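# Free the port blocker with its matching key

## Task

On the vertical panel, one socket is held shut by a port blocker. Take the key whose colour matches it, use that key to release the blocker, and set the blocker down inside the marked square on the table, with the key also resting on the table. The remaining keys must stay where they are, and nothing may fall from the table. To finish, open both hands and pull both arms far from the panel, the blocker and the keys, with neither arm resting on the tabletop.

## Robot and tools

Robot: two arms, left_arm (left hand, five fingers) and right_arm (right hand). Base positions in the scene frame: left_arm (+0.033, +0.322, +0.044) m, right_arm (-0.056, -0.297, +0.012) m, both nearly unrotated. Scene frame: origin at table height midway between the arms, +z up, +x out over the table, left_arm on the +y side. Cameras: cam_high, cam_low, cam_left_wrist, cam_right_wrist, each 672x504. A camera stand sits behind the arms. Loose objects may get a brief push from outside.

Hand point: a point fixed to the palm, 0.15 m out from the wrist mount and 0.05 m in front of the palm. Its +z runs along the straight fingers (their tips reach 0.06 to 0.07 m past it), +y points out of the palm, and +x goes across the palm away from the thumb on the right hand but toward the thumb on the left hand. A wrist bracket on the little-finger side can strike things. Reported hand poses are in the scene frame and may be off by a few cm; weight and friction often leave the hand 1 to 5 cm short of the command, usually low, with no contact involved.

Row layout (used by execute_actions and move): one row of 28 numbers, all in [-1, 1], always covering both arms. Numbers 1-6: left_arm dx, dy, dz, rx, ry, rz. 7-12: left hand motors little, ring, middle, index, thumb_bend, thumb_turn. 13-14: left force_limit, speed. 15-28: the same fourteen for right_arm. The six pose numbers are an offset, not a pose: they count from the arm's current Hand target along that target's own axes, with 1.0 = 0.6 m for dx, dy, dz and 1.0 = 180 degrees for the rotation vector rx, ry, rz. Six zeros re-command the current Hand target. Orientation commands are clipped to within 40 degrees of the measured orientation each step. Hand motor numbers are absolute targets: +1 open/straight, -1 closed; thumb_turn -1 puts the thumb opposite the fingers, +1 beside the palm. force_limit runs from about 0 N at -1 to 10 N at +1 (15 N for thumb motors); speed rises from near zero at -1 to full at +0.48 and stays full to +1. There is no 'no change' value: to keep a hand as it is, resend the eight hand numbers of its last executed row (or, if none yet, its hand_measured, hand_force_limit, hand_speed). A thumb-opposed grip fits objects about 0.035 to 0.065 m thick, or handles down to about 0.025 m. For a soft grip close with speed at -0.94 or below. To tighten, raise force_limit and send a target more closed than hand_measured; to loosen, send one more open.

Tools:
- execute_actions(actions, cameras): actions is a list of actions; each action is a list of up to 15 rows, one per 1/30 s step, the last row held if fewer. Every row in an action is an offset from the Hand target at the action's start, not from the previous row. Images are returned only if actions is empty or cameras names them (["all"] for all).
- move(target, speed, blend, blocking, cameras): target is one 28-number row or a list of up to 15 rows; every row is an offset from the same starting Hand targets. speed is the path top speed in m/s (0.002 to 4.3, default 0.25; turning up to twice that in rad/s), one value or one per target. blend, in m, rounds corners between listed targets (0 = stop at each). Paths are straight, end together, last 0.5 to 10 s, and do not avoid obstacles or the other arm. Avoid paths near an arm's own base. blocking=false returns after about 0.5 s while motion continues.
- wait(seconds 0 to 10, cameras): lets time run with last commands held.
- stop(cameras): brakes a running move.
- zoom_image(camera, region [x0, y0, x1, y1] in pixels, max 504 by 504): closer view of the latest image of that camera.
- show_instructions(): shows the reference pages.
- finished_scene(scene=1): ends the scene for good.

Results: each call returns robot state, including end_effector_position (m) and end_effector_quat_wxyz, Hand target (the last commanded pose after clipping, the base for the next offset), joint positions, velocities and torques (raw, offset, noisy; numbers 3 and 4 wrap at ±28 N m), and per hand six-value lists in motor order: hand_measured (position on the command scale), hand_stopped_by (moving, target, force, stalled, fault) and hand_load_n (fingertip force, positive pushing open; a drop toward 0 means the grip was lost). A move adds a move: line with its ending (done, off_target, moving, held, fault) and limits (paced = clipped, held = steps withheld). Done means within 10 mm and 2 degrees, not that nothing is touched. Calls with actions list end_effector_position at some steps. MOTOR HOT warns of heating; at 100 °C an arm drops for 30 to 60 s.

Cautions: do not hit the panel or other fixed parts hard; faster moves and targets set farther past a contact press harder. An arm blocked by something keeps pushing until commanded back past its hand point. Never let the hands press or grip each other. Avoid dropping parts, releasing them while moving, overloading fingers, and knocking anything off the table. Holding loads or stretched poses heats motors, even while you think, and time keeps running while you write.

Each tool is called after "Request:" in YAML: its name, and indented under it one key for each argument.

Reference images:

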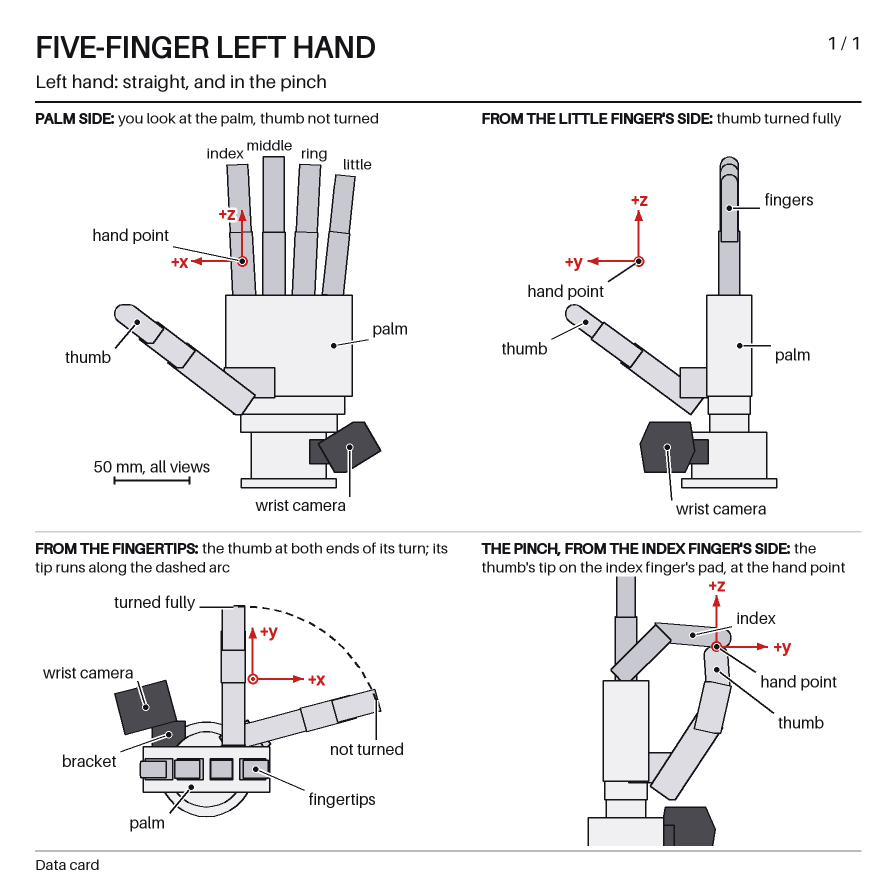

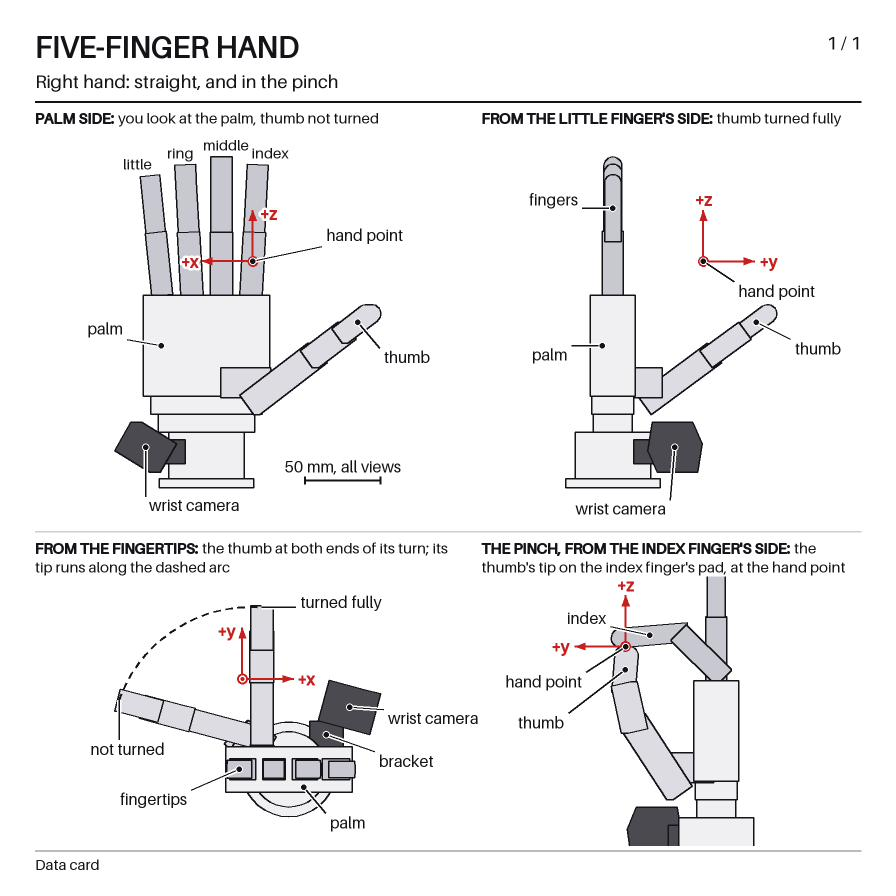

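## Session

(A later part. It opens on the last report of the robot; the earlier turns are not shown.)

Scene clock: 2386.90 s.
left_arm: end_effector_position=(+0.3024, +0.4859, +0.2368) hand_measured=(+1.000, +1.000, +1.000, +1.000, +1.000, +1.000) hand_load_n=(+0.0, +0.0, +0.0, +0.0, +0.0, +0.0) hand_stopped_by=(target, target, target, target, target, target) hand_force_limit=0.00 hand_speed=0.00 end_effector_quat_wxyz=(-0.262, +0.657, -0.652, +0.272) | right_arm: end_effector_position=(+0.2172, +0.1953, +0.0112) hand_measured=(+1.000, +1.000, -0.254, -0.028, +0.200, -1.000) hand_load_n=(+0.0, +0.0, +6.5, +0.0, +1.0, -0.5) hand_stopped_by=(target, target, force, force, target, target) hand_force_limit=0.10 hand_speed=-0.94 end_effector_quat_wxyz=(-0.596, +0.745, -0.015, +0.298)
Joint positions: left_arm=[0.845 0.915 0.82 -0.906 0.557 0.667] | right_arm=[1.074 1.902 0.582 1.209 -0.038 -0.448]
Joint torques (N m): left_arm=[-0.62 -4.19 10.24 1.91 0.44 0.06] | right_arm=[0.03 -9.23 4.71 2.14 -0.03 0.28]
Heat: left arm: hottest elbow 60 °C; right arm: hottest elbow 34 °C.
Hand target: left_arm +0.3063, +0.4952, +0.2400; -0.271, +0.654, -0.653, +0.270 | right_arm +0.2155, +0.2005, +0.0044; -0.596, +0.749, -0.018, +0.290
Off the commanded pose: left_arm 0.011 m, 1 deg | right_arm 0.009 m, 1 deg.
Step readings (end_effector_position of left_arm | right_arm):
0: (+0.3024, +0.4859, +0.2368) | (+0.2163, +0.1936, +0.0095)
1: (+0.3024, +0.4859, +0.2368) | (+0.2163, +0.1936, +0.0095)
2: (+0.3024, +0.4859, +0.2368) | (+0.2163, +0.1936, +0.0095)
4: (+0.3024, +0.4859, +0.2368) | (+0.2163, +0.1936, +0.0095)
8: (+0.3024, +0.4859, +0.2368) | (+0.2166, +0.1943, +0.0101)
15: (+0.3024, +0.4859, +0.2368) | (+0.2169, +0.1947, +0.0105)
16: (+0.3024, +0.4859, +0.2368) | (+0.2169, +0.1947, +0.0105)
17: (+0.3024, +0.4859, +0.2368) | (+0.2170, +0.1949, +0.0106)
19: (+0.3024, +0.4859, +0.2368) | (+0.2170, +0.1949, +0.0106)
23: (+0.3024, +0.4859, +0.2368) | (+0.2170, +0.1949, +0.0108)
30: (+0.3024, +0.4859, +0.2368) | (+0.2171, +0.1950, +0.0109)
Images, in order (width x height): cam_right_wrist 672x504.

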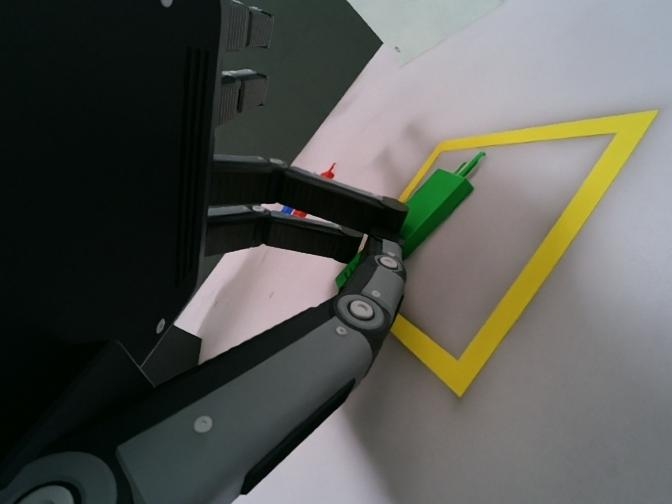

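Request:
execute_actions:
  actions:
    - [[0,0,0,0,0,0,1,1,1,1,1,1,0,0,0,0,0,0,0,0,1,1,0.3,0.3,0.2,-1,0.1,-0.8]]
    - [[0,0,0,0,0,0,1,1,1,1,1,1,0,0,0,0,0,0,0,0,1,1,0.3,0.3,0.2,-1,0.1,-0.8]]
  cameras: ["cam_right_wrist","cam_left_wrist"]

Request:
zoom_image:
  camera: "cam_right_wrist"
  region: [320, 130, 500, 290]

Request:
zoom_image:
  camera: "cam_left_wrist"
  region: [180, 380, 320, 500]

Scene clock: 2477.27 s.
left_arm: end_effector_position=(+0.3024, +0.4859, +0.2368) hand_measured=(+1.000, +1.000, +1.000, +1.000, +1.000, +1.000) hand_load_n=(+0.0, +0.0, +0.0, +0.0, +0.0, -0.5) hand_stopped_by=(target, target, target, target, target, target) hand_force_limit=0.00 hand_speed=0.00 end_effector_quat_wxyz=(-0.262, +0.657, -0.652, +0.272) | right_arm: end_effector_position=(+0.2169, +0.1948, +0.0087) hand_measured=(+1.000, +1.000, +0.300, +0.300, +0.200, -1.000) hand_load_n=(-0.5, +0.0, -0.5, +0.0, +0.0, +0.5) hand_stopped_by=(target, target, target, target, target, target) hand_force_limit=0.10 hand_speed=-0.80 end_effector_quat_wxyz=(-0.595, +0.747, -0.015, +0.297)
Joint positions: left_arm=[0.845 0.915 0.82 -0.906 0.557 0.667] | right_arm=[1.074 1.907 0.582 1.209 -0.038 -0.448]
Joint torques (N m): left_arm=[-0.85 -4.37 10.18 1.89 0.46 0.06] | right_arm=[-0.03 -9.58 4.67 2.14 -0.03 0.28]
Heat: left arm: hottest elbow 60 °C; right arm: hottest elbow 33 °C.
Hand target: left_arm +0.3063, +0.4952, +0.2400; -0.271, +0.654, -0.653, +0.270 | right_arm +0.2155, +0.2005, +0.0043; -0.596, +0.749, -0.018, +0.290
Off the commanded pose: left_arm 0.011 m, 1 deg | right_arm 0.007 m, 1 deg.
Step readings (end_effector_position of left_arm | right_arm):
0: (+0.3024, +0.4859, +0.2368) | (+0.2172, +0.1953, +0.0112)
1: (+0.3024, +0.4859, +0.2368) | (+0.2172, +0.1953, +0.0112)
2: (+0.3024, +0.4859, +0.2368) | (+0.2172, +0.1953, +0.0112)
4: (+0.3024, +0.4859, +0.2368) | (+0.2172, +0.1953, +0.0112)
8: (+0.3024, +0.4859, +0.2368) | (+0.2172, +0.1953, +0.0112)
15: (+0.3024, +0.4859, +0.2368) | (+0.2172, +0.1952, +0.0107)
16: (+0.3024, +0.4859, +0.2368) | (+0.2171, +0.1951, +0.0103)
17: (+0.3024, +0.4859, +0.2368) | (+0.2171, +0.1951, +0.0101)
19: (+0.3024, +0.4859, +0.2368) | (+0.2170, +0.1949, +0.0095)
23: (+0.3024, +0.4859, +0.2368) | (+0.2169, +0.1948, +0.0087)
30: (+0.3024, +0.4859, +0.2368) | (+0.2169, +0.1948, +0.0087)
Images, in order (width x height): cam_left_wrist 672x504, cam_right_wrist 672x504.

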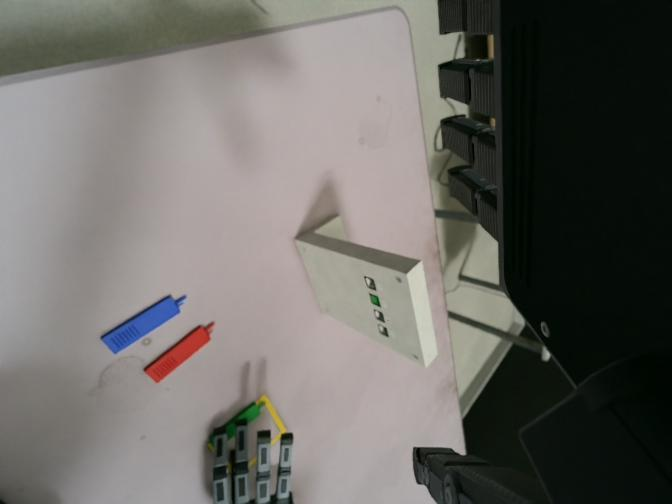

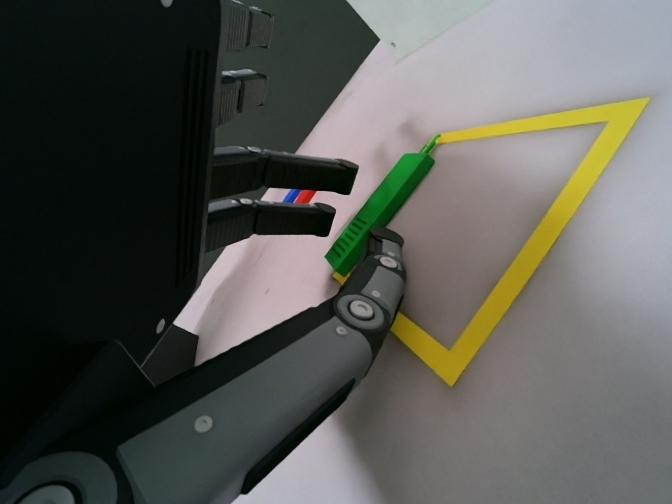

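Scaled by 2.800 from the camera's 672x504 image, which has a finer 960x720 frame.

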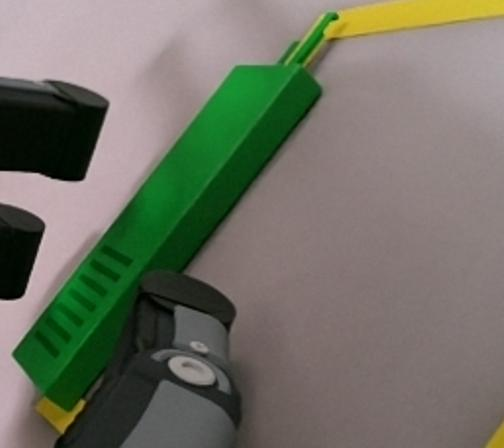

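Scaled by 3.600 from the camera's 672x504 image, which has a finer 960x720 frame.

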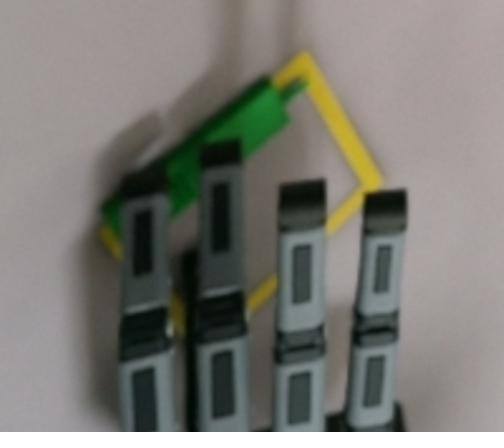

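Request:
move:
  target:
    - [0,0,0,0,0,0,1,1,1,1,1,1,0,0,0.018,-0.0395,-0.0565,0,0,0,1,1,0.3,0.3,0.2,-1,0.1,-0.5]
    - [0,0,0,0,0,0,1,1,1,1,1,1,0,0,0.018,-0.0395,-0.0565,0,0,0,1,1,-0.02,-0.02,0.2,-1,0.1,-0.5]
  speed: 0.08
  cameras: ["cam_right_wrist","cam_left_wrist"]

Scene clock: 2490.10 s.
left_arm: end_effector_position=(+0.3024, +0.4859, +0.2368) hand_measured=(+1.000, +1.000, +1.000, +1.000, +1.000, +1.000) hand_load_n=(+0.0, +0.0, +0.0, +0.0, +0.0, +0.0) hand_stopped_by=(target, target, target, target, target, target) hand_force_limit=0.00 hand_speed=0.00 end_effector_quat_wxyz=(-0.262, +0.657, -0.652, +0.272) | right_arm: end_effector_position=(+0.2051, +0.1750, +0.0352) hand_measured=(+1.000, +1.000, -0.020, -0.020, +0.200, -1.000) hand_load_n=(-0.5, +0.0, +0.0, +0.0, +0.0, +0.0) hand_stopped_by=(target, target, target, target, target, target) hand_force_limit=0.10 hand_speed=-0.50 end_effector_quat_wxyz=(-0.596, +0.746, -0.014, +0.297)
Joint positions: left_arm=[0.845 0.915 0.82 -0.906 0.557 0.667] | right_arm=[1.074 1.785 0.511 1.161 -0.04 -0.448]
Joint torques (N m): left_arm=[-0.85 -4.31 10.24 1.88 0.45 0.05] | right_arm=[-0.26 -10.17 3.52 1.95 -0.08 0.28]
Heat: left arm: hottest elbow 60 °C; right arm: hottest elbow 33 °C.
Hand target: left_arm +0.3063, +0.4952, +0.2400; -0.271, +0.654, -0.653, +0.270 | right_arm +0.2014, +0.1735, +0.0343; -0.596, +0.749, -0.018, +0.290
Off the commanded pose: left_arm 0.011 m, 1 deg | right_arm 0.004 m, 1 deg.
move: off_target (left_arm)
Images, in order (width x height): cam_left_wrist 672x504, cam_right_wrist 672x504.

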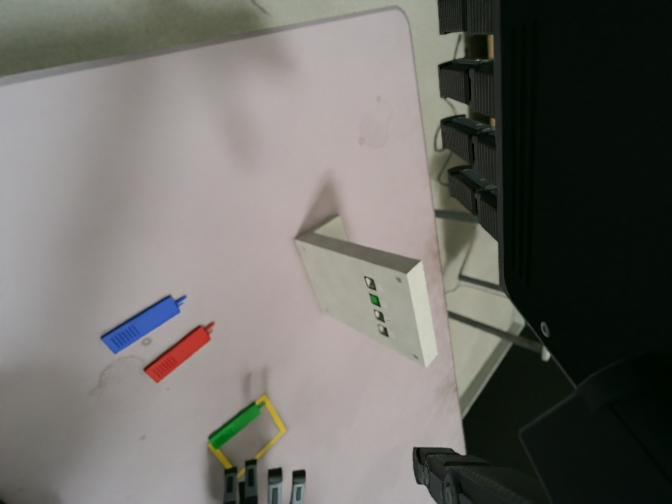

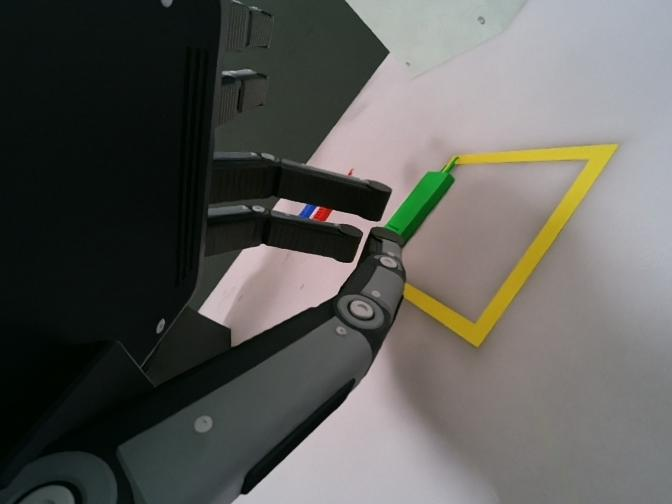

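Request:
zoom_image:
  camera: "cam_right_wrist"
  region: [300, 150, 440, 290]

Scaled by 3.600 from the camera's 672x504 image, which has a finer 960x720 frame.

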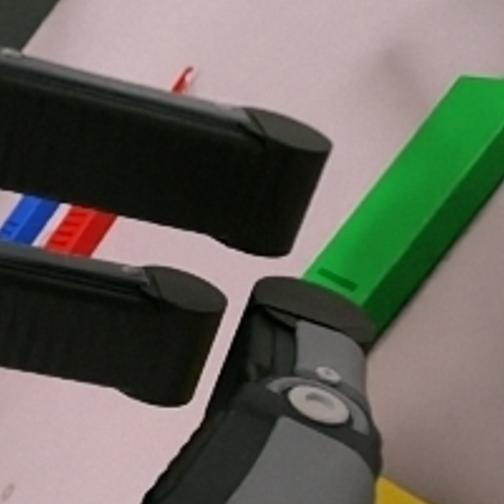

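Request:
move:
  target: [0,0,0,0,0,0,1,1,1,1,1,1,0,0,-0.0145,0.0314,0.0043,0,0,0,1,1,-0.02,-0.02,0.2,-1,0.1,-0.5]
  speed: 0.04

Scene clock: 2576.80 s.
left_arm: end_effector_position=(+0.3024, +0.4859, +0.2368) hand_measured=(+1.000, +1.000, +1.000, +1.000, +1.000, +1.000) hand_load_n=(-0.5, +0.0, +0.0, -0.5, +0.0, +0.0) hand_stopped_by=(target, target, target, target, target, target) hand_force_limit=0.00 hand_speed=0.00 end_effector_quat_wxyz=(-0.262, +0.657, -0.652, +0.272) | right_arm: end_effector_position=(+0.2038, +0.1728, +0.0154) hand_measured=(+1.000, +1.000, -0.020, -0.020, +0.200, -1.000) hand_load_n=(+0.0, +0.0, +0.0, +0.0, +0.0, +0.0) hand_stopped_by=(target, target, target, target, target, target) hand_force_limit=0.10 hand_speed=-0.50 end_effector_quat_wxyz=(-0.591, +0.751, -0.014, +0.295)
Joint positions: left_arm=[0.845 0.915 0.82 -0.906 0.557 0.667] | right_arm=[1.074 1.846 0.511 1.207 -0.04 -0.448]
Joint torques (N m): left_arm=[-0.73 -4.48 10.24 1.94 0.44 0.05] | right_arm=[-0.21 -8.76 3.41 3.26 -0.07 0.28]
Heat: left arm: hottest elbow 60 °C; right arm: hottest elbow 32 °C.
Hand target: left_arm +0.3063, +0.4952, +0.2400; -0.271, +0.654, -0.653, +0.270 | right_arm +0.2014, +0.1735, +0.0133; -0.596, +0.749, -0.018, +0.290
Off the commanded pose: left_arm 0.011 m, 1 deg | right_arm 0.003 m, 1 deg.
move: off_target (left_arm)

Request:
move:
  target: [0,0,0,0,0,0,1,1,1,1,1,1,0,0,-0.0021,0.0045,0.0006,0,0,0,1,1,-0.02,-0.02,0.2,-1,0.1,-0.5]
  speed: 0.03

Request:
move:
  target: [0,0,0,0,0,0,1,1,1,1,1,1,0,0,-0.0014,0.003,0.0004,0,0,0,1,1,-0.02,-0.02,0.2,-1,0.1,-0.5]
  speed: 0.03

Scene clock: 2582.83 s.
left_arm: end_effector_position=(+0.3024, +0.4859, +0.2368) hand_measured=(+1.000, +1.000, +1.000, +1.000, +1.000, +1.000) hand_load_n=(+0.0, +0.0, +0.0, +0.0, -0.5, -0.5) hand_stopped_by=(target, target, target, target, target, target) hand_force_limit=0.00 hand_speed=0.00 end_effector_quat_wxyz=(-0.262, +0.657, -0.652, +0.272) | right_arm: end_effector_position=(+0.2037, +0.1726, +0.0127) hand_measured=(+1.000, +1.000, -0.020, -0.020, +0.200, -1.000) hand_load_n=(+0.0, +0.0, +0.0, +0.0, +0.0, +0.0) hand_stopped_by=(target, target, target, target, target, target) hand_force_limit=0.10 hand_speed=-0.50 end_effector_quat_wxyz=(-0.591, +0.751, -0.014, +0.295)
Joint positions: left_arm=[0.845 0.915 0.82 -0.906 0.557 0.667] | right_arm=[1.074 1.857 0.511 1.218 -0.04 -0.448]
Joint torques (N m): left_arm=[-0.62 -4.25 10.24 1.91 0.45 0.05] | right_arm=[-0.21 -8.76 3.41 3.33 -0.07 0.28]
Heat: left arm: hottest elbow 60 °C; right arm: hottest elbow 32 °C.
Hand target: left_arm +0.3063, +0.4952, +0.2400; -0.271, +0.654, -0.653, +0.270 | right_arm +0.2014, +0.1736, +0.0105; -0.596, +0.748, -0.018, +0.290
Off the commanded pose: left_arm 0.011 m, 1 deg | right_arm 0.003 m, 1 deg.
move: off_target (left_arm)

Scene clock: 2583.60 s.
left_arm: end_effector_position=(+0.3024, +0.4859, +0.2368) hand_measured=(+1.000, +1.000, +1.000, +1.000, +1.000, +1.000) hand_load_n=(+0.0, +0.0, +0.0, +0.0, +0.0, +0.0) hand_stopped_by=(target, target, target, target, target, target) hand_force_limit=0.00 hand_speed=0.00 end_effector_quat_wxyz=(-0.262, +0.657, -0.652, +0.272) | right_arm: end_effector_position=(+0.2035, +0.1723, +0.0105) hand_measured=(+1.000, +1.000, -0.020, -0.020, +0.200, -1.000) hand_load_n=(+0.0, +0.0, +0.0, +0.0, +0.0, +0.5) hand_stopped_by=(target, target, target, target, target, target) hand_force_limit=0.10 hand_speed=-0.50 end_effector_quat_wxyz=(-0.591, +0.751, -0.014, +0.294)
Joint positions: left_arm=[0.845 0.915 0.82 -0.906 0.557 0.667] | right_arm=[1.074 1.865 0.511 1.225 -0.04 -0.448]
Joint torques (N m): left_arm=[-0.67 -4.31 10.26 1.91 0.45 0.06] | right_arm=[-0.26 -8.82 3.41 3.11 -0.07 0.28]
Heat: left arm: hottest elbow 60 °C; right arm: hottest elbow 32 °C.
Hand target: left_arm +0.3063, +0.4952, +0.2400; -0.271, +0.654, -0.653, +0.270 | right_arm +0.2014, +0.1736, +0.0084; -0.596, +0.749, -0.018, +0.290
Off the commanded pose: left_arm 0.011 m, 1 deg | right_arm 0.003 m, 1 deg.
move: off_target (left_arm)

Request:
move:
  target: [0,0,0,0,0,0,1,1,1,1,1,1,0,0,-0.0014,0.003,0.0004,0,0,0,1,1,-0.02,-0.02,0.2,-1,0.1,-0.5]
  speed: 0.03

Request:
move:
  target: [0,0,0,0,0,0,1,1,1,1,1,1,0,0,-0.001,0.0022,0.0003,0,0,0,1,1,-0.02,-0.02,0.2,-1,0.1,-0.5]
  speed: 0.03

Request:
move:
  target: [0,0,0,0,0,0,1,1,1,1,1,1,0,0,-0.001,0.0022,0.0003,0,0,0,1,1,-0.02,-0.02,0.2,-1,0.1,-0.5]
  speed: 0.03

Scene clock: 2589.43 s.
left_arm: end_effector_position=(+0.3024, +0.4859, +0.2368) hand_measured=(+1.000, +1.000, +1.000, +1.000, +1.000, +1.000) hand_load_n=(+0.0, +0.0, +0.0, +0.0, +0.0, +0.0) hand_stopped_by=(target, target, target, target, target, target) hand_force_limit=0.00 hand_speed=0.00 end_effector_quat_wxyz=(-0.262, +0.657, -0.652, +0.272) | right_arm: end_effector_position=(+0.2036, +0.1724, +0.0097) hand_measured=(+1.000, +1.000, -0.020, -0.020, +0.200, -1.000) hand_load_n=(+0.0, -0.5, +0.0, +0.0, +0.0, +0.5) hand_stopped_by=(target, target, target, target, target, target) hand_force_limit=0.10 hand_speed=-0.50 end_effector_quat_wxyz=(-0.592, +0.750, -0.014, +0.295)
Joint positions: left_arm=[0.845 0.915 0.82 -0.906 0.557 0.667] | right_arm=[1.074 1.871 0.511 1.235 -0.04 -0.448]
Joint torques (N m): left_arm=[-0.67 -4.25 10.22 1.94 0.44 0.04] | right_arm=[-0.26 -8.64 3.44 3.17 -0.07 0.28]
Heat: left arm: hottest elbow 60 °C; right arm: hottest elbow 32 °C.
Hand target: left_arm +0.3063, +0.4952, +0.2400; -0.271, +0.654, -0.653, +0.270 | right_arm +0.2013, +0.1736, +0.0064; -0.596, +0.749, -0.018, +0.290
Off the commanded pose: left_arm 0.011 m, 1 deg | right_arm 0.004 m, 1 deg.
move: off_target (left_arm)

Scene clock: 2590.17 s.
left_arm: end_effector_position=(+0.3024, +0.4859, +0.2368) hand_measured=(+1.000, +1.000, +1.000, +1.000, +1.000, +1.000) hand_load_n=(+0.0, +0.0, +0.0, +0.0, +0.0, +0.0) hand_stopped_by=(target, target, target, target, target, target) hand_force_limit=0.00 hand_speed=0.00 end_effector_quat_wxyz=(-0.262, +0.657, -0.652, +0.272) | right_arm: end_effector_position=(+0.2037, +0.1726, +0.0095) hand_measured=(+1.000, +1.000, -0.020, -0.020, +0.200, -1.000) hand_load_n=(+0.0, +0.0, +0.0, +0.0, +0.0, +0.0) hand_stopped_by=(target, target, target, target, target, target) hand_force_limit=0.10 hand_speed=-0.50 end_effector_quat_wxyz=(-0.593, +0.749, -0.014, +0.296)
Joint positions: left_arm=[0.845 0.915 0.82 -0.906 0.557 0.667] | right_arm=[1.074 1.875 0.511 1.242 -0.04 -0.448]
Joint torques (N m): left_arm=[-0.62 -4.31 10.19 1.95 0.45 0.04] | right_arm=[-0.21 -8.29 3.43 3.11 -0.06 0.28]
Heat: left arm: hottest elbow 60 °C; right arm: hottest elbow 32 °C.
Hand target: left_arm +0.3063, +0.4952, +0.2400; -0.271, +0.654, -0.653, +0.270 | right_arm +0.2014, +0.1736, +0.0049; -0.596, +0.749, -0.018, +0.290
Off the commanded pose: left_arm 0.011 m, 1 deg | right_arm 0.005 m, 1 deg.
move: off_target (left_arm)

Scene clock: 2590.90 s.
left_arm: end_effector_position=(+0.3024, +0.4859, +0.2368) hand_measured=(+1.000, +1.000, +1.000, +1.000, +1.000, +1.000) hand_load_n=(+0.0, +0.0, -0.5, +0.0, +0.0, +0.0) hand_stopped_by=(target, target, target, target, target, target) hand_force_limit=0.00 hand_speed=0.00 end_effector_quat_wxyz=(-0.262, +0.657, -0.652, +0.272) | right_arm: end_effector_position=(+0.2038, +0.1728, +0.0094) hand_measured=(+1.000, +1.000, -0.020, -0.020, +0.200, -1.000) hand_load_n=(-0.5, +0.0, +0.0, -0.5, +0.0, +0.0) hand_stopped_by=(target, target, target, target, target, target) hand_force_limit=0.10 hand_speed=-0.50 end_effector_quat_wxyz=(-0.594, +0.748, -0.014, +0.296)
Joint positions: left_arm=[0.845 0.915 0.82 -0.906 0.557 0.667] | right_arm=[1.074 1.879 0.511 1.249 -0.04 -0.448]
Joint torques (N m): left_arm=[-0.79 -4.31 10.22 1.91 0.44 0.05] | right_arm=[-0.26 -8.41 3.44 2.95 -0.06 0.28]
Heat: left arm: hottest elbow 60 °C; right arm: hottest elbow 32 °C.
Hand target: left_arm +0.3063, +0.4952, +0.2400; -0.271, +0.654, -0.653, +0.270 | right_arm +0.2014, +0.1736, +0.0036; -0.596, +0.749, -0.018, +0.290
Off the commanded pose: left_arm 0.011 m, 1 deg | right_arm 0.006 m, 1 deg.
move: off_target (left_arm)

Request:
wait:
  seconds: 0.1
  cameras: ["cam_left_wrist", "cam_right_wrist"]

Request:
zoom_image:
  camera: "cam_right_wrist"
  region: [300, 150, 440, 290]

Scene clock: 2597.00 s.
left_arm: end_effector_position=(+0.3024, +0.4859, +0.2368) hand_measured=(+1.000, +1.000, +1.000, +1.000, +1.000, +1.000) hand_load_n=(+0.0, +0.0, +0.0, +0.0, +0.0, -0.5) hand_stopped_by=(target, target, target, target, target, target) hand_force_limit=0.00 hand_speed=0.00 end_effector_quat_wxyz=(-0.262, +0.657, -0.652, +0.272) | right_arm: end_effector_position=(+0.2038, +0.1728, +0.0093) hand_measured=(+1.000, +1.000, -0.020, -0.020, +0.200, -1.000) hand_load_n=(+0.0, +0.0, +0.0, -0.5, +0.0, +0.0) hand_stopped_by=(target, target, target, target, target, target) hand_force_limit=0.10 hand_speed=-0.50 end_effector_quat_wxyz=(-0.594, +0.748, -0.014, +0.296)
Joint positions: left_arm=[0.845 0.915 0.82 -0.906 0.557 0.667] | right_arm=[1.074 1.88 0.511 1.25 -0.04 -0.448]
Joint torques (N m): left_arm=[-0.62 -4.54 10.25 1.94 0.46 0.06] | right_arm=[-0.21 -8.41 3.44 2.96 -0.06 0.28]
Heat: left arm: hottest elbow 60 °C; right arm: hottest elbow 31 °C.
Hand target: left_arm +0.3063, +0.4952, +0.2400; -0.271, +0.654, -0.653, +0.270 | right_arm +0.2014, +0.1736, +0.0035; -0.596, +0.749, -0.018, +0.290
Off the commanded pose: left_arm 0.011 m, 1 deg | right_arm 0.006 m, 1 deg.
wait: 0.10 s; at rest from the start
Images, in order (width x height): cam_left_wrist 672x504, cam_right_wrist 672x504.

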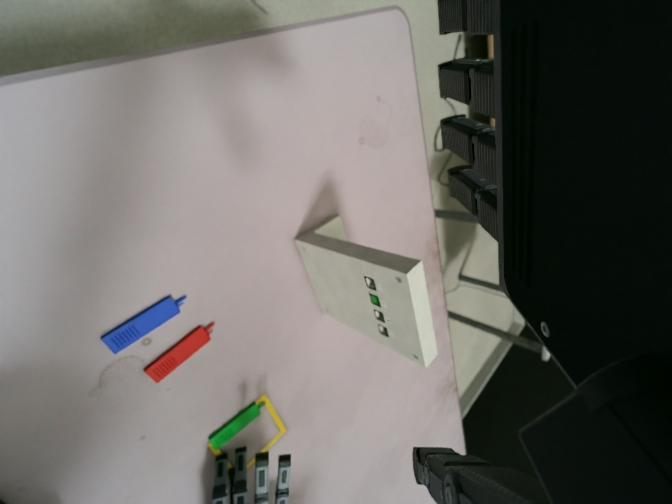

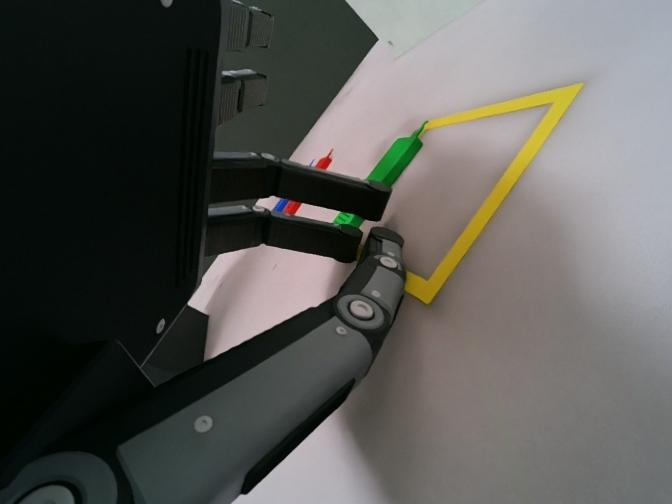

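Scaled by 3.600 from the camera's 672x504 image, which has a finer 960x720 frame.

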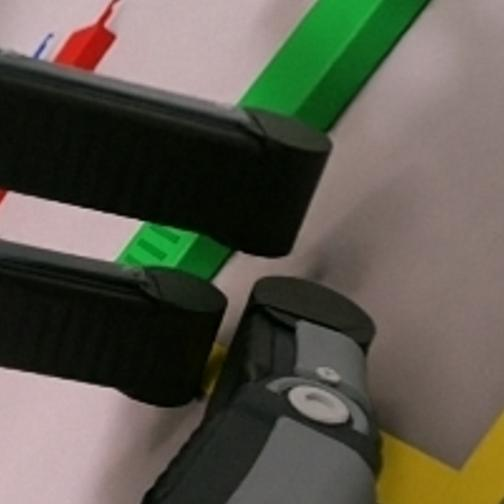

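Request:
move:
  target:
    - [0,0,0,0,0,0,1,1,1,1,1,1,0,0,0.0207,-0.0452,-0.0061,0,0,0,1,1,0.3,0.3,0.2,-1,0.1,-0.5]
    - [0,0,0,0,0,0,1,1,1,1,1,1,0,0,0.0379,-0.0552,0.0374,0.0322,-0.0782,0.015,1,1,0.3,0.3,0.2,-1,0.1,-0.5]
    - [0,0,0,0,0,0,1,1,1,1,1,1,0,0,0.0214,-0.0191,0.0423,0.0322,-0.0782,0.015,1,1,0.3,0.3,0.2,-1,0.1,-0.5]
  speed: [0.06, 0.08, 0.05]
  cameras: ["cam_right_wrist","cam_left_wrist"]

Request:
zoom_image:
  camera: "cam_right_wrist"
  region: [320, 130, 500, 290]

Scene clock: 2669.20 s.
left_arm: end_effector_position=(+0.3024, +0.4859, +0.2368) hand_measured=(+1.000, +1.000, +1.000, +1.000, +1.000, +1.000) hand_load_n=(-0.5, +0.0, +0.5, +0.0, +0.0, +0.0) hand_stopped_by=(target, target, target, target, target, target) hand_force_limit=0.00 hand_speed=0.00 end_effector_quat_wxyz=(-0.262, +0.657, -0.652, +0.272) | right_arm: end_effector_position=(+0.2100, +0.1857, +0.0102) hand_measured=(+1.000, +1.000, +0.300, +0.300, +0.200, -1.000) hand_load_n=(+0.0, +0.0, +0.0, +0.0, +0.0, +0.0) hand_stopped_by=(target, target, target, target, target, target) hand_force_limit=0.10 hand_speed=-0.50 end_effector_quat_wxyz=(-0.627, +0.756, +0.056, +0.178)
Joint positions: left_arm=[0.845 0.915 0.82 -0.906 0.557 0.667] | right_arm=[0.932 1.875 0.6 1.107 -0.455 -0.425]
Joint torques (N m): left_arm=[-0.79 -4.37 10.25 1.95 0.45 0.04] | right_arm=[-1.08 -9.23 5.87 3.1 -0.14 0.3]
Heat: left arm: hottest elbow 61 °C; right arm: hottest elbow 31 °C.
Hand target: left_arm +0.3063, +0.4952, +0.2400; -0.271, +0.654, -0.653, +0.270 | right_arm +0.2199, +0.1945, +0.0160; -0.637, +0.747, +0.052, +0.183
Off the commanded pose: left_arm 0.011 m, 1 deg | right_arm 0.014 m, 2 deg.
move: off_target (left_arm, right_arm)
Images, in order (width x height): cam_left_wrist 672x504, cam_right_wrist 672x504.

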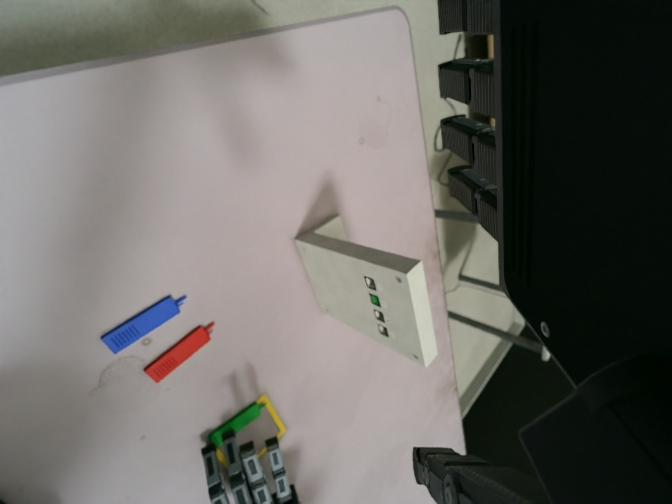

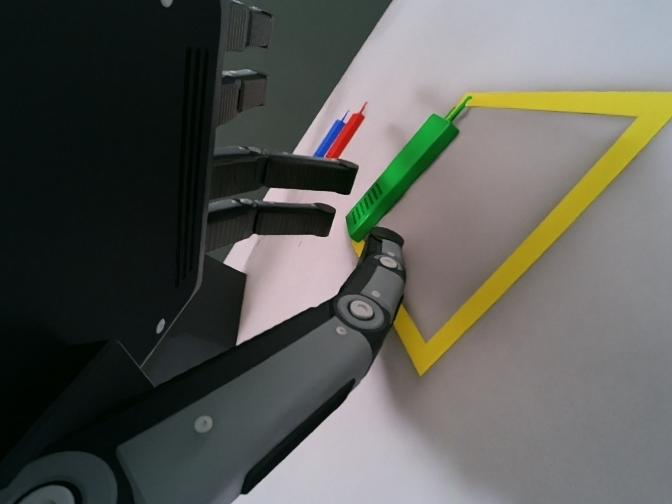

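Scaled by 2.800 from the camera's 672x504 image, which has a finer 960x720 frame.

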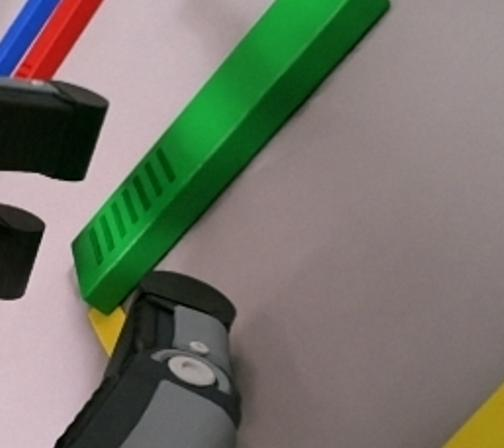

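Request:
zoom_image:
  camera: "cam_left_wrist"
  region: [190, 380, 310, 480]

Scaled by 4.200 from the camera's 672x504 image, which has a finer 960x720 frame.

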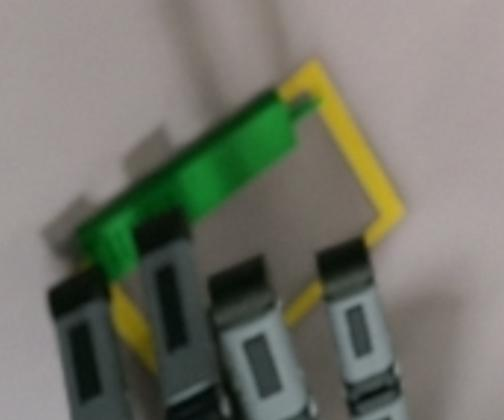

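Request:
move:
  target: [0,0,0,0,0,0,1,1,1,1,1,1,0,0,0.0163,-0.0018,0.0183,0.0048,0.0193,0.0022,1,1,0.3,0.3,0.2,-1,0.1,-0.5]
  speed: 0.04
  cameras: ["cam_right_wrist"]

Request:
zoom_image:
  camera: "cam_right_wrist"
  region: [320, 130, 500, 290]

Scene clock: 2714.40 s.
left_arm: end_effector_position=(+0.3024, +0.4859, +0.2368) hand_measured=(+1.000, +1.000, +1.000, +1.000, +1.000, +1.000) hand_load_n=(+0.0, +0.0, +0.0, +0.0, +0.0, +0.0) hand_stopped_by=(target, target, target, target, target, target) hand_force_limit=0.00 hand_speed=0.00 end_effector_quat_wxyz=(-0.262, +0.657, -0.652, +0.272) | right_arm: end_effector_position=(+0.2257, +0.1923, +0.0131) hand_measured=(+1.000, +1.000, +0.300, +0.300, +0.200, -1.000) hand_load_n=(+0.0, +0.0, +0.0, +0.0, +0.0, +0.0) hand_stopped_by=(target, target, target, target, target, target) hand_force_limit=0.10 hand_speed=-0.50 end_effector_quat_wxyz=(-0.634, +0.746, +0.033, +0.201)
Joint positions: left_arm=[0.845 0.915 0.82 -0.906 0.557 0.667] | right_arm=[0.932 1.904 0.621 1.157 -0.399 -0.4]
Joint torques (N m): left_arm=[-0.73 -4.31 10.22 1.88 0.44 0.06] | right_arm=[-0.03 -9.88 5.82 3.08 0.09 0.29]
Heat: left arm: hottest elbow 61 °C; right arm: hottest elbow 33 °C.
Hand target: left_arm +0.3063, +0.4952, +0.2400; -0.271, +0.654, -0.653, +0.270 | right_arm +0.2309, +0.2038, +0.0191; -0.645, +0.736, +0.032, +0.203
Off the commanded pose: left_arm 0.011 m, 1 deg | right_arm 0.014 m, 2 deg.
move: off_target (left_arm, right_arm)
Images, in order (width x height): cam_right_wrist 672x504.

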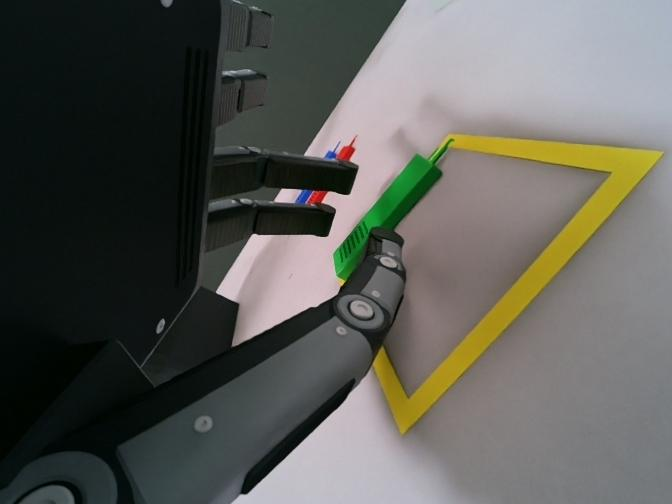

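Scaled by 2.800 from the camera's 672x504 image, which has a finer 960x720 frame.

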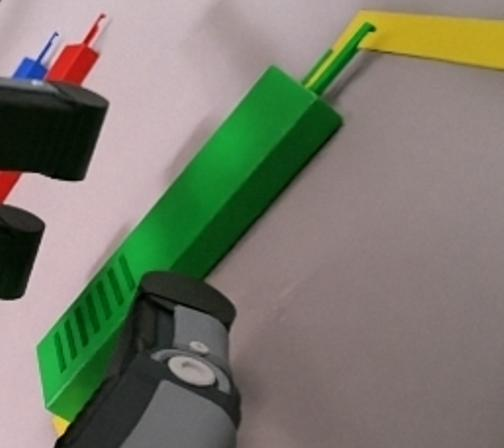

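Request:
move:
  target: [0,0,0,0,0,0,1,1,1,1,1,1,0,0,-0.0067,-0.0001,0.0129,0,0,0,1,1,0.3,0.3,0.2,-1,0.1,-0.5]
  speed: 0.03
  cameras: ["cam_right_wrist"]

Request:
zoom_image:
  camera: "cam_right_wrist"
  region: [320, 130, 500, 290]

Scene clock: 2741.27 s.
left_arm: end_effector_position=(+0.3024, +0.4859, +0.2368) hand_measured=(+1.000, +1.000, +1.000, +1.000, +1.000, +1.000) hand_load_n=(+0.0, +0.0, -0.5, -0.5, +0.0, +0.0) hand_stopped_by=(target, target, target, target, target, target) hand_force_limit=0.00 hand_speed=0.00 end_effector_quat_wxyz=(-0.262, +0.657, -0.652, +0.272) | right_arm: end_effector_position=(+0.2259, +0.2000, +0.0119) hand_measured=(+1.000, +1.000, +0.300, +0.300, +0.200, -1.000) hand_load_n=(+0.0, +0.0, +0.0, +0.0, +0.0, +0.5) hand_stopped_by=(target, target, target, target, target, target) hand_force_limit=0.10 hand_speed=-0.50 end_effector_quat_wxyz=(-0.634, +0.745, +0.032, +0.202)
Joint positions: left_arm=[0.845 0.915 0.82 -0.906 0.557 0.667] | right_arm=[0.945 1.917 0.637 1.157 -0.383 -0.398]
Joint torques (N m): left_arm=[-0.73 -4.31 10.19 1.89 0.44 0.06] | right_arm=[0.21 -9.99 5.86 3.03 0.09 0.29]
Heat: left arm: hottest elbow 61 °C; right arm: hottest elbow 33 °C.
Hand target: left_arm +0.3063, +0.4952, +0.2400; -0.271, +0.654, -0.653, +0.270 | right_arm +0.2293, +0.2122, +0.0172; -0.645, +0.736, +0.032, +0.203
Off the commanded pose: left_arm 0.011 m, 1 deg | right_arm 0.014 m, 2 deg.
move: off_target (left_arm, right_arm)
Images, in order (width x height): cam_right_wrist 672x504.

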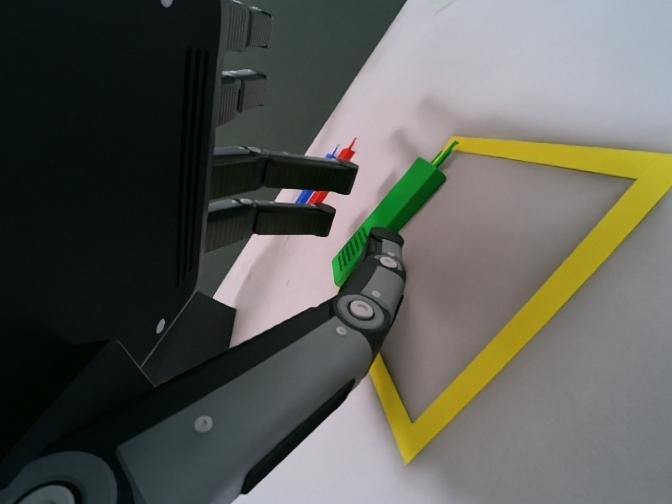

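Scaled by 2.800 from the camera's 672x504 image, which has a finer 960x720 frame.

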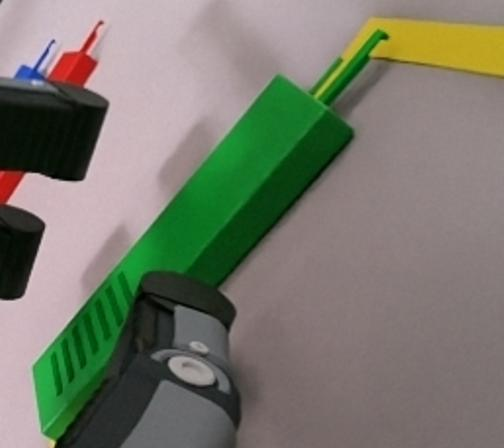

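Request:
move:
  target: [0,0,0,0,0,0,1,1,1,1,1,1,0,0,-0.0014,0.0044,0.0055,0,0,0,1,1,0.3,0.3,0.2,-1,0.1,-0.5]
  speed: 0.03
  cameras: ["cam_right_wrist"]

Request:
zoom_image:
  camera: "cam_right_wrist"
  region: [320, 130, 500, 290]

Scene clock: 2750.13 s.
left_arm: end_effector_position=(+0.3024, +0.4859, +0.2368) hand_measured=(+1.000, +1.000, +1.000, +1.000, +1.000, +1.000) hand_load_n=(+0.0, +0.0, +0.0, +0.0, +0.0, -0.5) hand_stopped_by=(target, target, target, target, target, target) hand_force_limit=0.00 hand_speed=0.00 end_effector_quat_wxyz=(-0.262, +0.657, -0.652, +0.272) | right_arm: end_effector_position=(+0.2275, +0.2026, +0.0092) hand_measured=(+1.000, +1.000, +0.300, +0.300, +0.200, -1.000) hand_load_n=(+0.0, +0.0, +0.0, +0.0, +0.0, +0.0) hand_stopped_by=(target, target, target, target, target, target) hand_force_limit=0.10 hand_speed=-0.50 end_effector_quat_wxyz=(-0.634, +0.745, +0.032, +0.202)
Joint positions: left_arm=[0.845 0.915 0.82 -0.906 0.557 0.667] | right_arm=[0.946 1.928 0.647 1.159 -0.381 -0.398]
Joint torques (N m): left_arm=[-0.73 -4.31 10.21 1.91 0.45 0.05] | right_arm=[0.32 -10.05 5.82 3.04 0.1 0.3]
Heat: left arm: hottest elbow 61 °C; right arm: hottest elbow 33 °C.
Hand target: left_arm +0.3063, +0.4952, +0.2400; -0.271, +0.654, -0.653, +0.270 | right_arm +0.2302, +0.2150, +0.0140; -0.645, +0.736, +0.032, +0.203
Off the commanded pose: left_arm 0.011 m, 1 deg | right_arm 0.014 m, 2 deg.
move: off_target (left_arm, right_arm)
Images, in order (width x height): cam_right_wrist 672x504.

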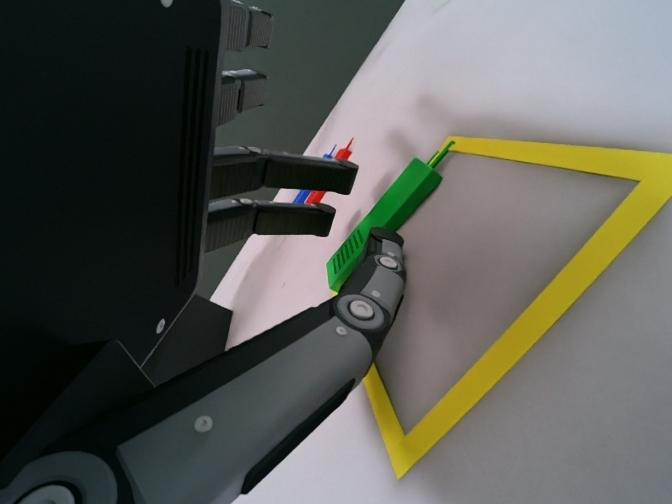

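Scaled by 2.800 from the camera's 672x504 image, which has a finer 960x720 frame.

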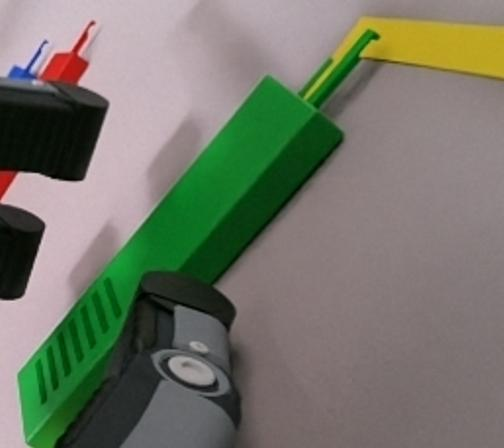

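Request:
execute_actions:
  actions:
    - [[0,0,0,0,0,0,1,1,1,1,1,1,0,0,0,0,0,0,0,0,1,1,-0.3,-0.3,0.2,-1,-0.6,-0.9]]
    - [[0,0,0,0,0,0,1,1,1,1,1,1,0,0,0,0,0,0,0,0,1,1,-0.3,-0.3,0.2,-1,-0.6,-0.9]]
    - [[0,0,0,0,0,0,1,1,1,1,1,1,0,0,0,0,0,0,0,0,1,1,-0.3,-0.3,0.2,-1,-0.6,-0.9]]
  cameras: ["cam_right_wrist"]

Request:
zoom_image:
  camera: "cam_right_wrist"
  region: [320, 130, 500, 290]

Scene clock: 2761.83 s.
left_arm: end_effector_position=(+0.3024, +0.4859, +0.2368) hand_measured=(+1.000, +1.000, +1.000, +1.000, +1.000, +1.000) hand_load_n=(+0.0, +0.0, +0.0, +0.0, +0.0, +0.0) hand_stopped_by=(target, target, target, target, target, target) hand_force_limit=0.00 hand_speed=0.00 end_effector_quat_wxyz=(-0.262, +0.657, -0.652, +0.272) | right_arm: end_effector_position=(+0.2279, +0.2041, +0.0110) hand_measured=(+1.000, +1.000, -0.016, -0.016, +0.200, -1.000) hand_load_n=(+0.0, +0.0, +1.5, +2.5, +2.5, -0.5) hand_stopped_by=(target, target, force, force, target, target) hand_force_limit=-0.60 hand_speed=-0.90 end_effector_quat_wxyz=(-0.636, +0.744, +0.033, +0.204)
Joint positions: left_arm=[0.845 0.915 0.82 -0.906 0.557 0.667] | right_arm=[0.947 1.928 0.649 1.163 -0.38 -0.397]
Joint torques (N m): left_arm=[-0.73 -4.42 10.22 1.95 0.44 0.05] | right_arm=[0.26 -10.05 5.68 2.95 0.1 0.3]
Heat: left arm: hottest elbow 61 °C; right arm: hottest elbow 33 °C.
Hand target: left_arm +0.3063, +0.4952, +0.2400; -0.271, +0.654, -0.653, +0.270 | right_arm +0.2301, +0.2150, +0.0140; -0.645, +0.736, +0.032, +0.203
Off the commanded pose: left_arm 0.011 m, 1 deg | right_arm 0.012 m, 1 deg.
Step readings (end_effector_position of left_arm | right_arm):
0: (+0.3024, +0.4859, +0.2368) | (+0.2275, +0.2026, +0.0092)
1: (+0.3024, +0.4859, +0.2368) | (+0.2275, +0.2026, +0.0092)
2: (+0.3024, +0.4859, +0.2368) | (+0.2275, +0.2026, +0.0092)
4: (+0.3024, +0.4859, +0.2368) | (+0.2275, +0.2026, +0.0092)
8: (+0.3024, +0.4859, +0.2368) | (+0.2275, +0.2026, +0.0093)
15: (+0.3024, +0.4859, +0.2368) | (+0.2275, +0.2026, +0.0093)
16: (+0.3024, +0.4859, +0.2368) | (+0.2275, +0.2026, +0.0093)
17: (+0.3024, +0.4859, +0.2368) | (+0.2275, +0.2026, +0.0093)
19: (+0.3024, +0.4859, +0.2368) | (+0.2275, +0.2026, +0.0093)
23: (+0.3024, +0.4859, +0.2368) | (+0.2275, +0.2026, +0.0093)
30: (+0.3024, +0.4859, +0.2368) | (+0.2275, +0.2028, +0.0096)
31: (+0.3024, +0.4859, +0.2368) | (+0.2275, +0.2029, +0.0097)
32: (+0.3024, +0.4859, +0.2368) | (+0.2275, +0.2032, +0.0099)
34: (+0.3024, +0.4859, +0.2368) | (+0.2277, +0.2035, +0.0103)
38: (+0.3024, +0.4859, +0.2368) | (+0.2279, +0.2041, +0.0110)
45: (+0.3024, +0.4859, +0.2368) | (+0.2279, +0.2041, +0.0110)
Images, in order (width x height): cam_right_wrist 672x504.

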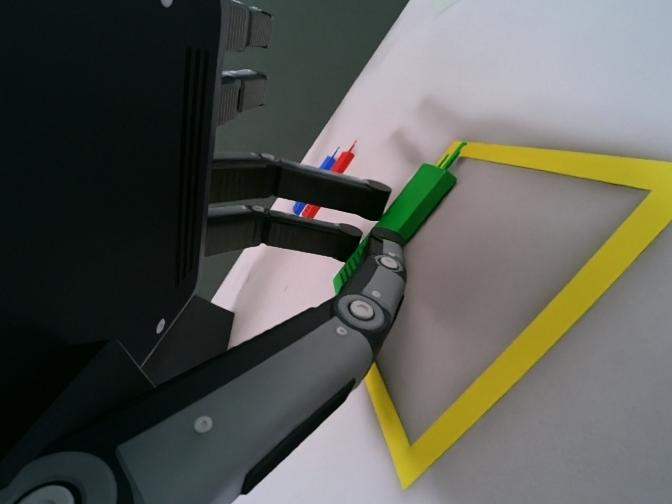

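Scaled by 2.800 from the camera's 672x504 image, which has a finer 960x720 frame.

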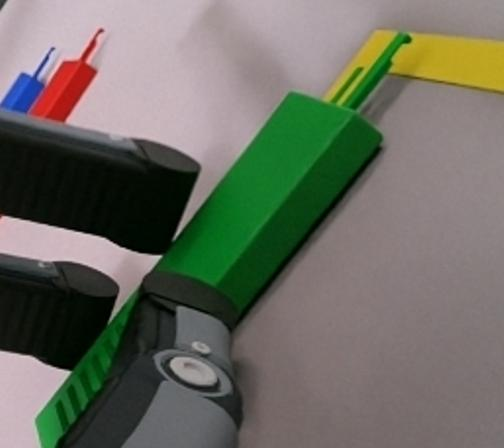

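Request:
move:
  target:
    - [0,0,0,0,0,0,1,1,1,1,1,1,0,0,0,0,0,0,0,0,1,1,0.12,0.12,0.2,-1,-0.6,-0.8]
    - [0,0,0,0,0,0,1,1,1,1,1,1,0,0,-0.0028,0.002,0.0095,0,0,0,1,1,0.12,0.12,0.2,-1,-0.6,-0.8]
  speed: 0.03
  cameras: ["cam_right_wrist"]

Request:
zoom_image:
  camera: "cam_right_wrist"
  region: [320, 130, 500, 290]

Scene clock: 2785.87 s.
left_arm: end_effector_position=(+0.3024, +0.4859, +0.2368) hand_measured=(+1.000, +1.000, +1.000, +1.000, +1.000, +1.000) hand_load_n=(+0.0, +0.0, +0.0, +0.0, -0.5, +0.0) hand_stopped_by=(target, target, target, target, target, target) hand_force_limit=0.00 hand_speed=0.00 end_effector_quat_wxyz=(-0.262, +0.657, -0.652, +0.272) | right_arm: end_effector_position=(+0.2285, +0.2089, +0.0091) hand_measured=(+1.000, +1.000, +0.120, +0.120, +0.200, -1.000) hand_load_n=(+0.0, +0.0, -0.5, +0.0, +0.0, +0.0) hand_stopped_by=(target, target, target, target, target, target) hand_force_limit=-0.60 hand_speed=-0.80 end_effector_quat_wxyz=(-0.636, +0.743, +0.033, +0.204)
Joint positions: left_arm=[0.845 0.915 0.82 -0.906 0.557 0.667] | right_arm=[0.954 1.94 0.661 1.163 -0.373 -0.397]
Joint torques (N m): left_arm=[-0.79 -4.31 10.19 1.92 0.44 0.05] | right_arm=[0.32 -10.17 5.82 2.88 0.1 0.32]
Heat: left arm: hottest elbow 61 °C; right arm: hottest elbow 33 °C.
Hand target: left_arm +0.3063, +0.4952, +0.2400; -0.271, +0.654, -0.653, +0.270 | right_arm +0.2304, +0.2207, +0.0118; -0.645, +0.736, +0.032, +0.203
Off the commanded pose: left_arm 0.011 m, 1 deg | right_arm 0.012 m, 1 deg.
move: off_target (left_arm, right_arm)
Images, in order (width x height): cam_right_wrist 672x504.

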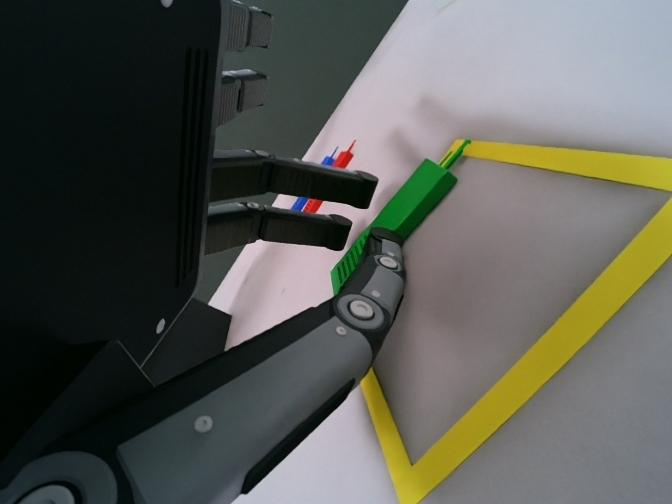

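Scaled by 2.800 from the camera's 672x504 image, which has a finer 960x720 frame.

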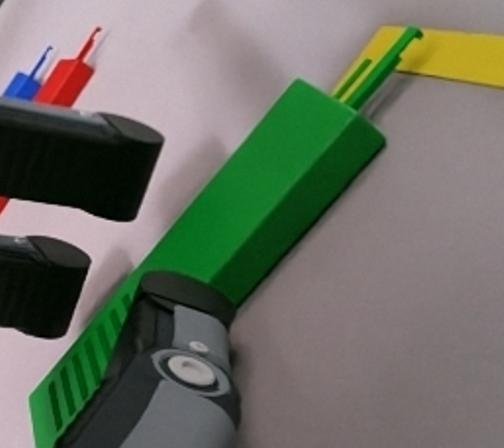

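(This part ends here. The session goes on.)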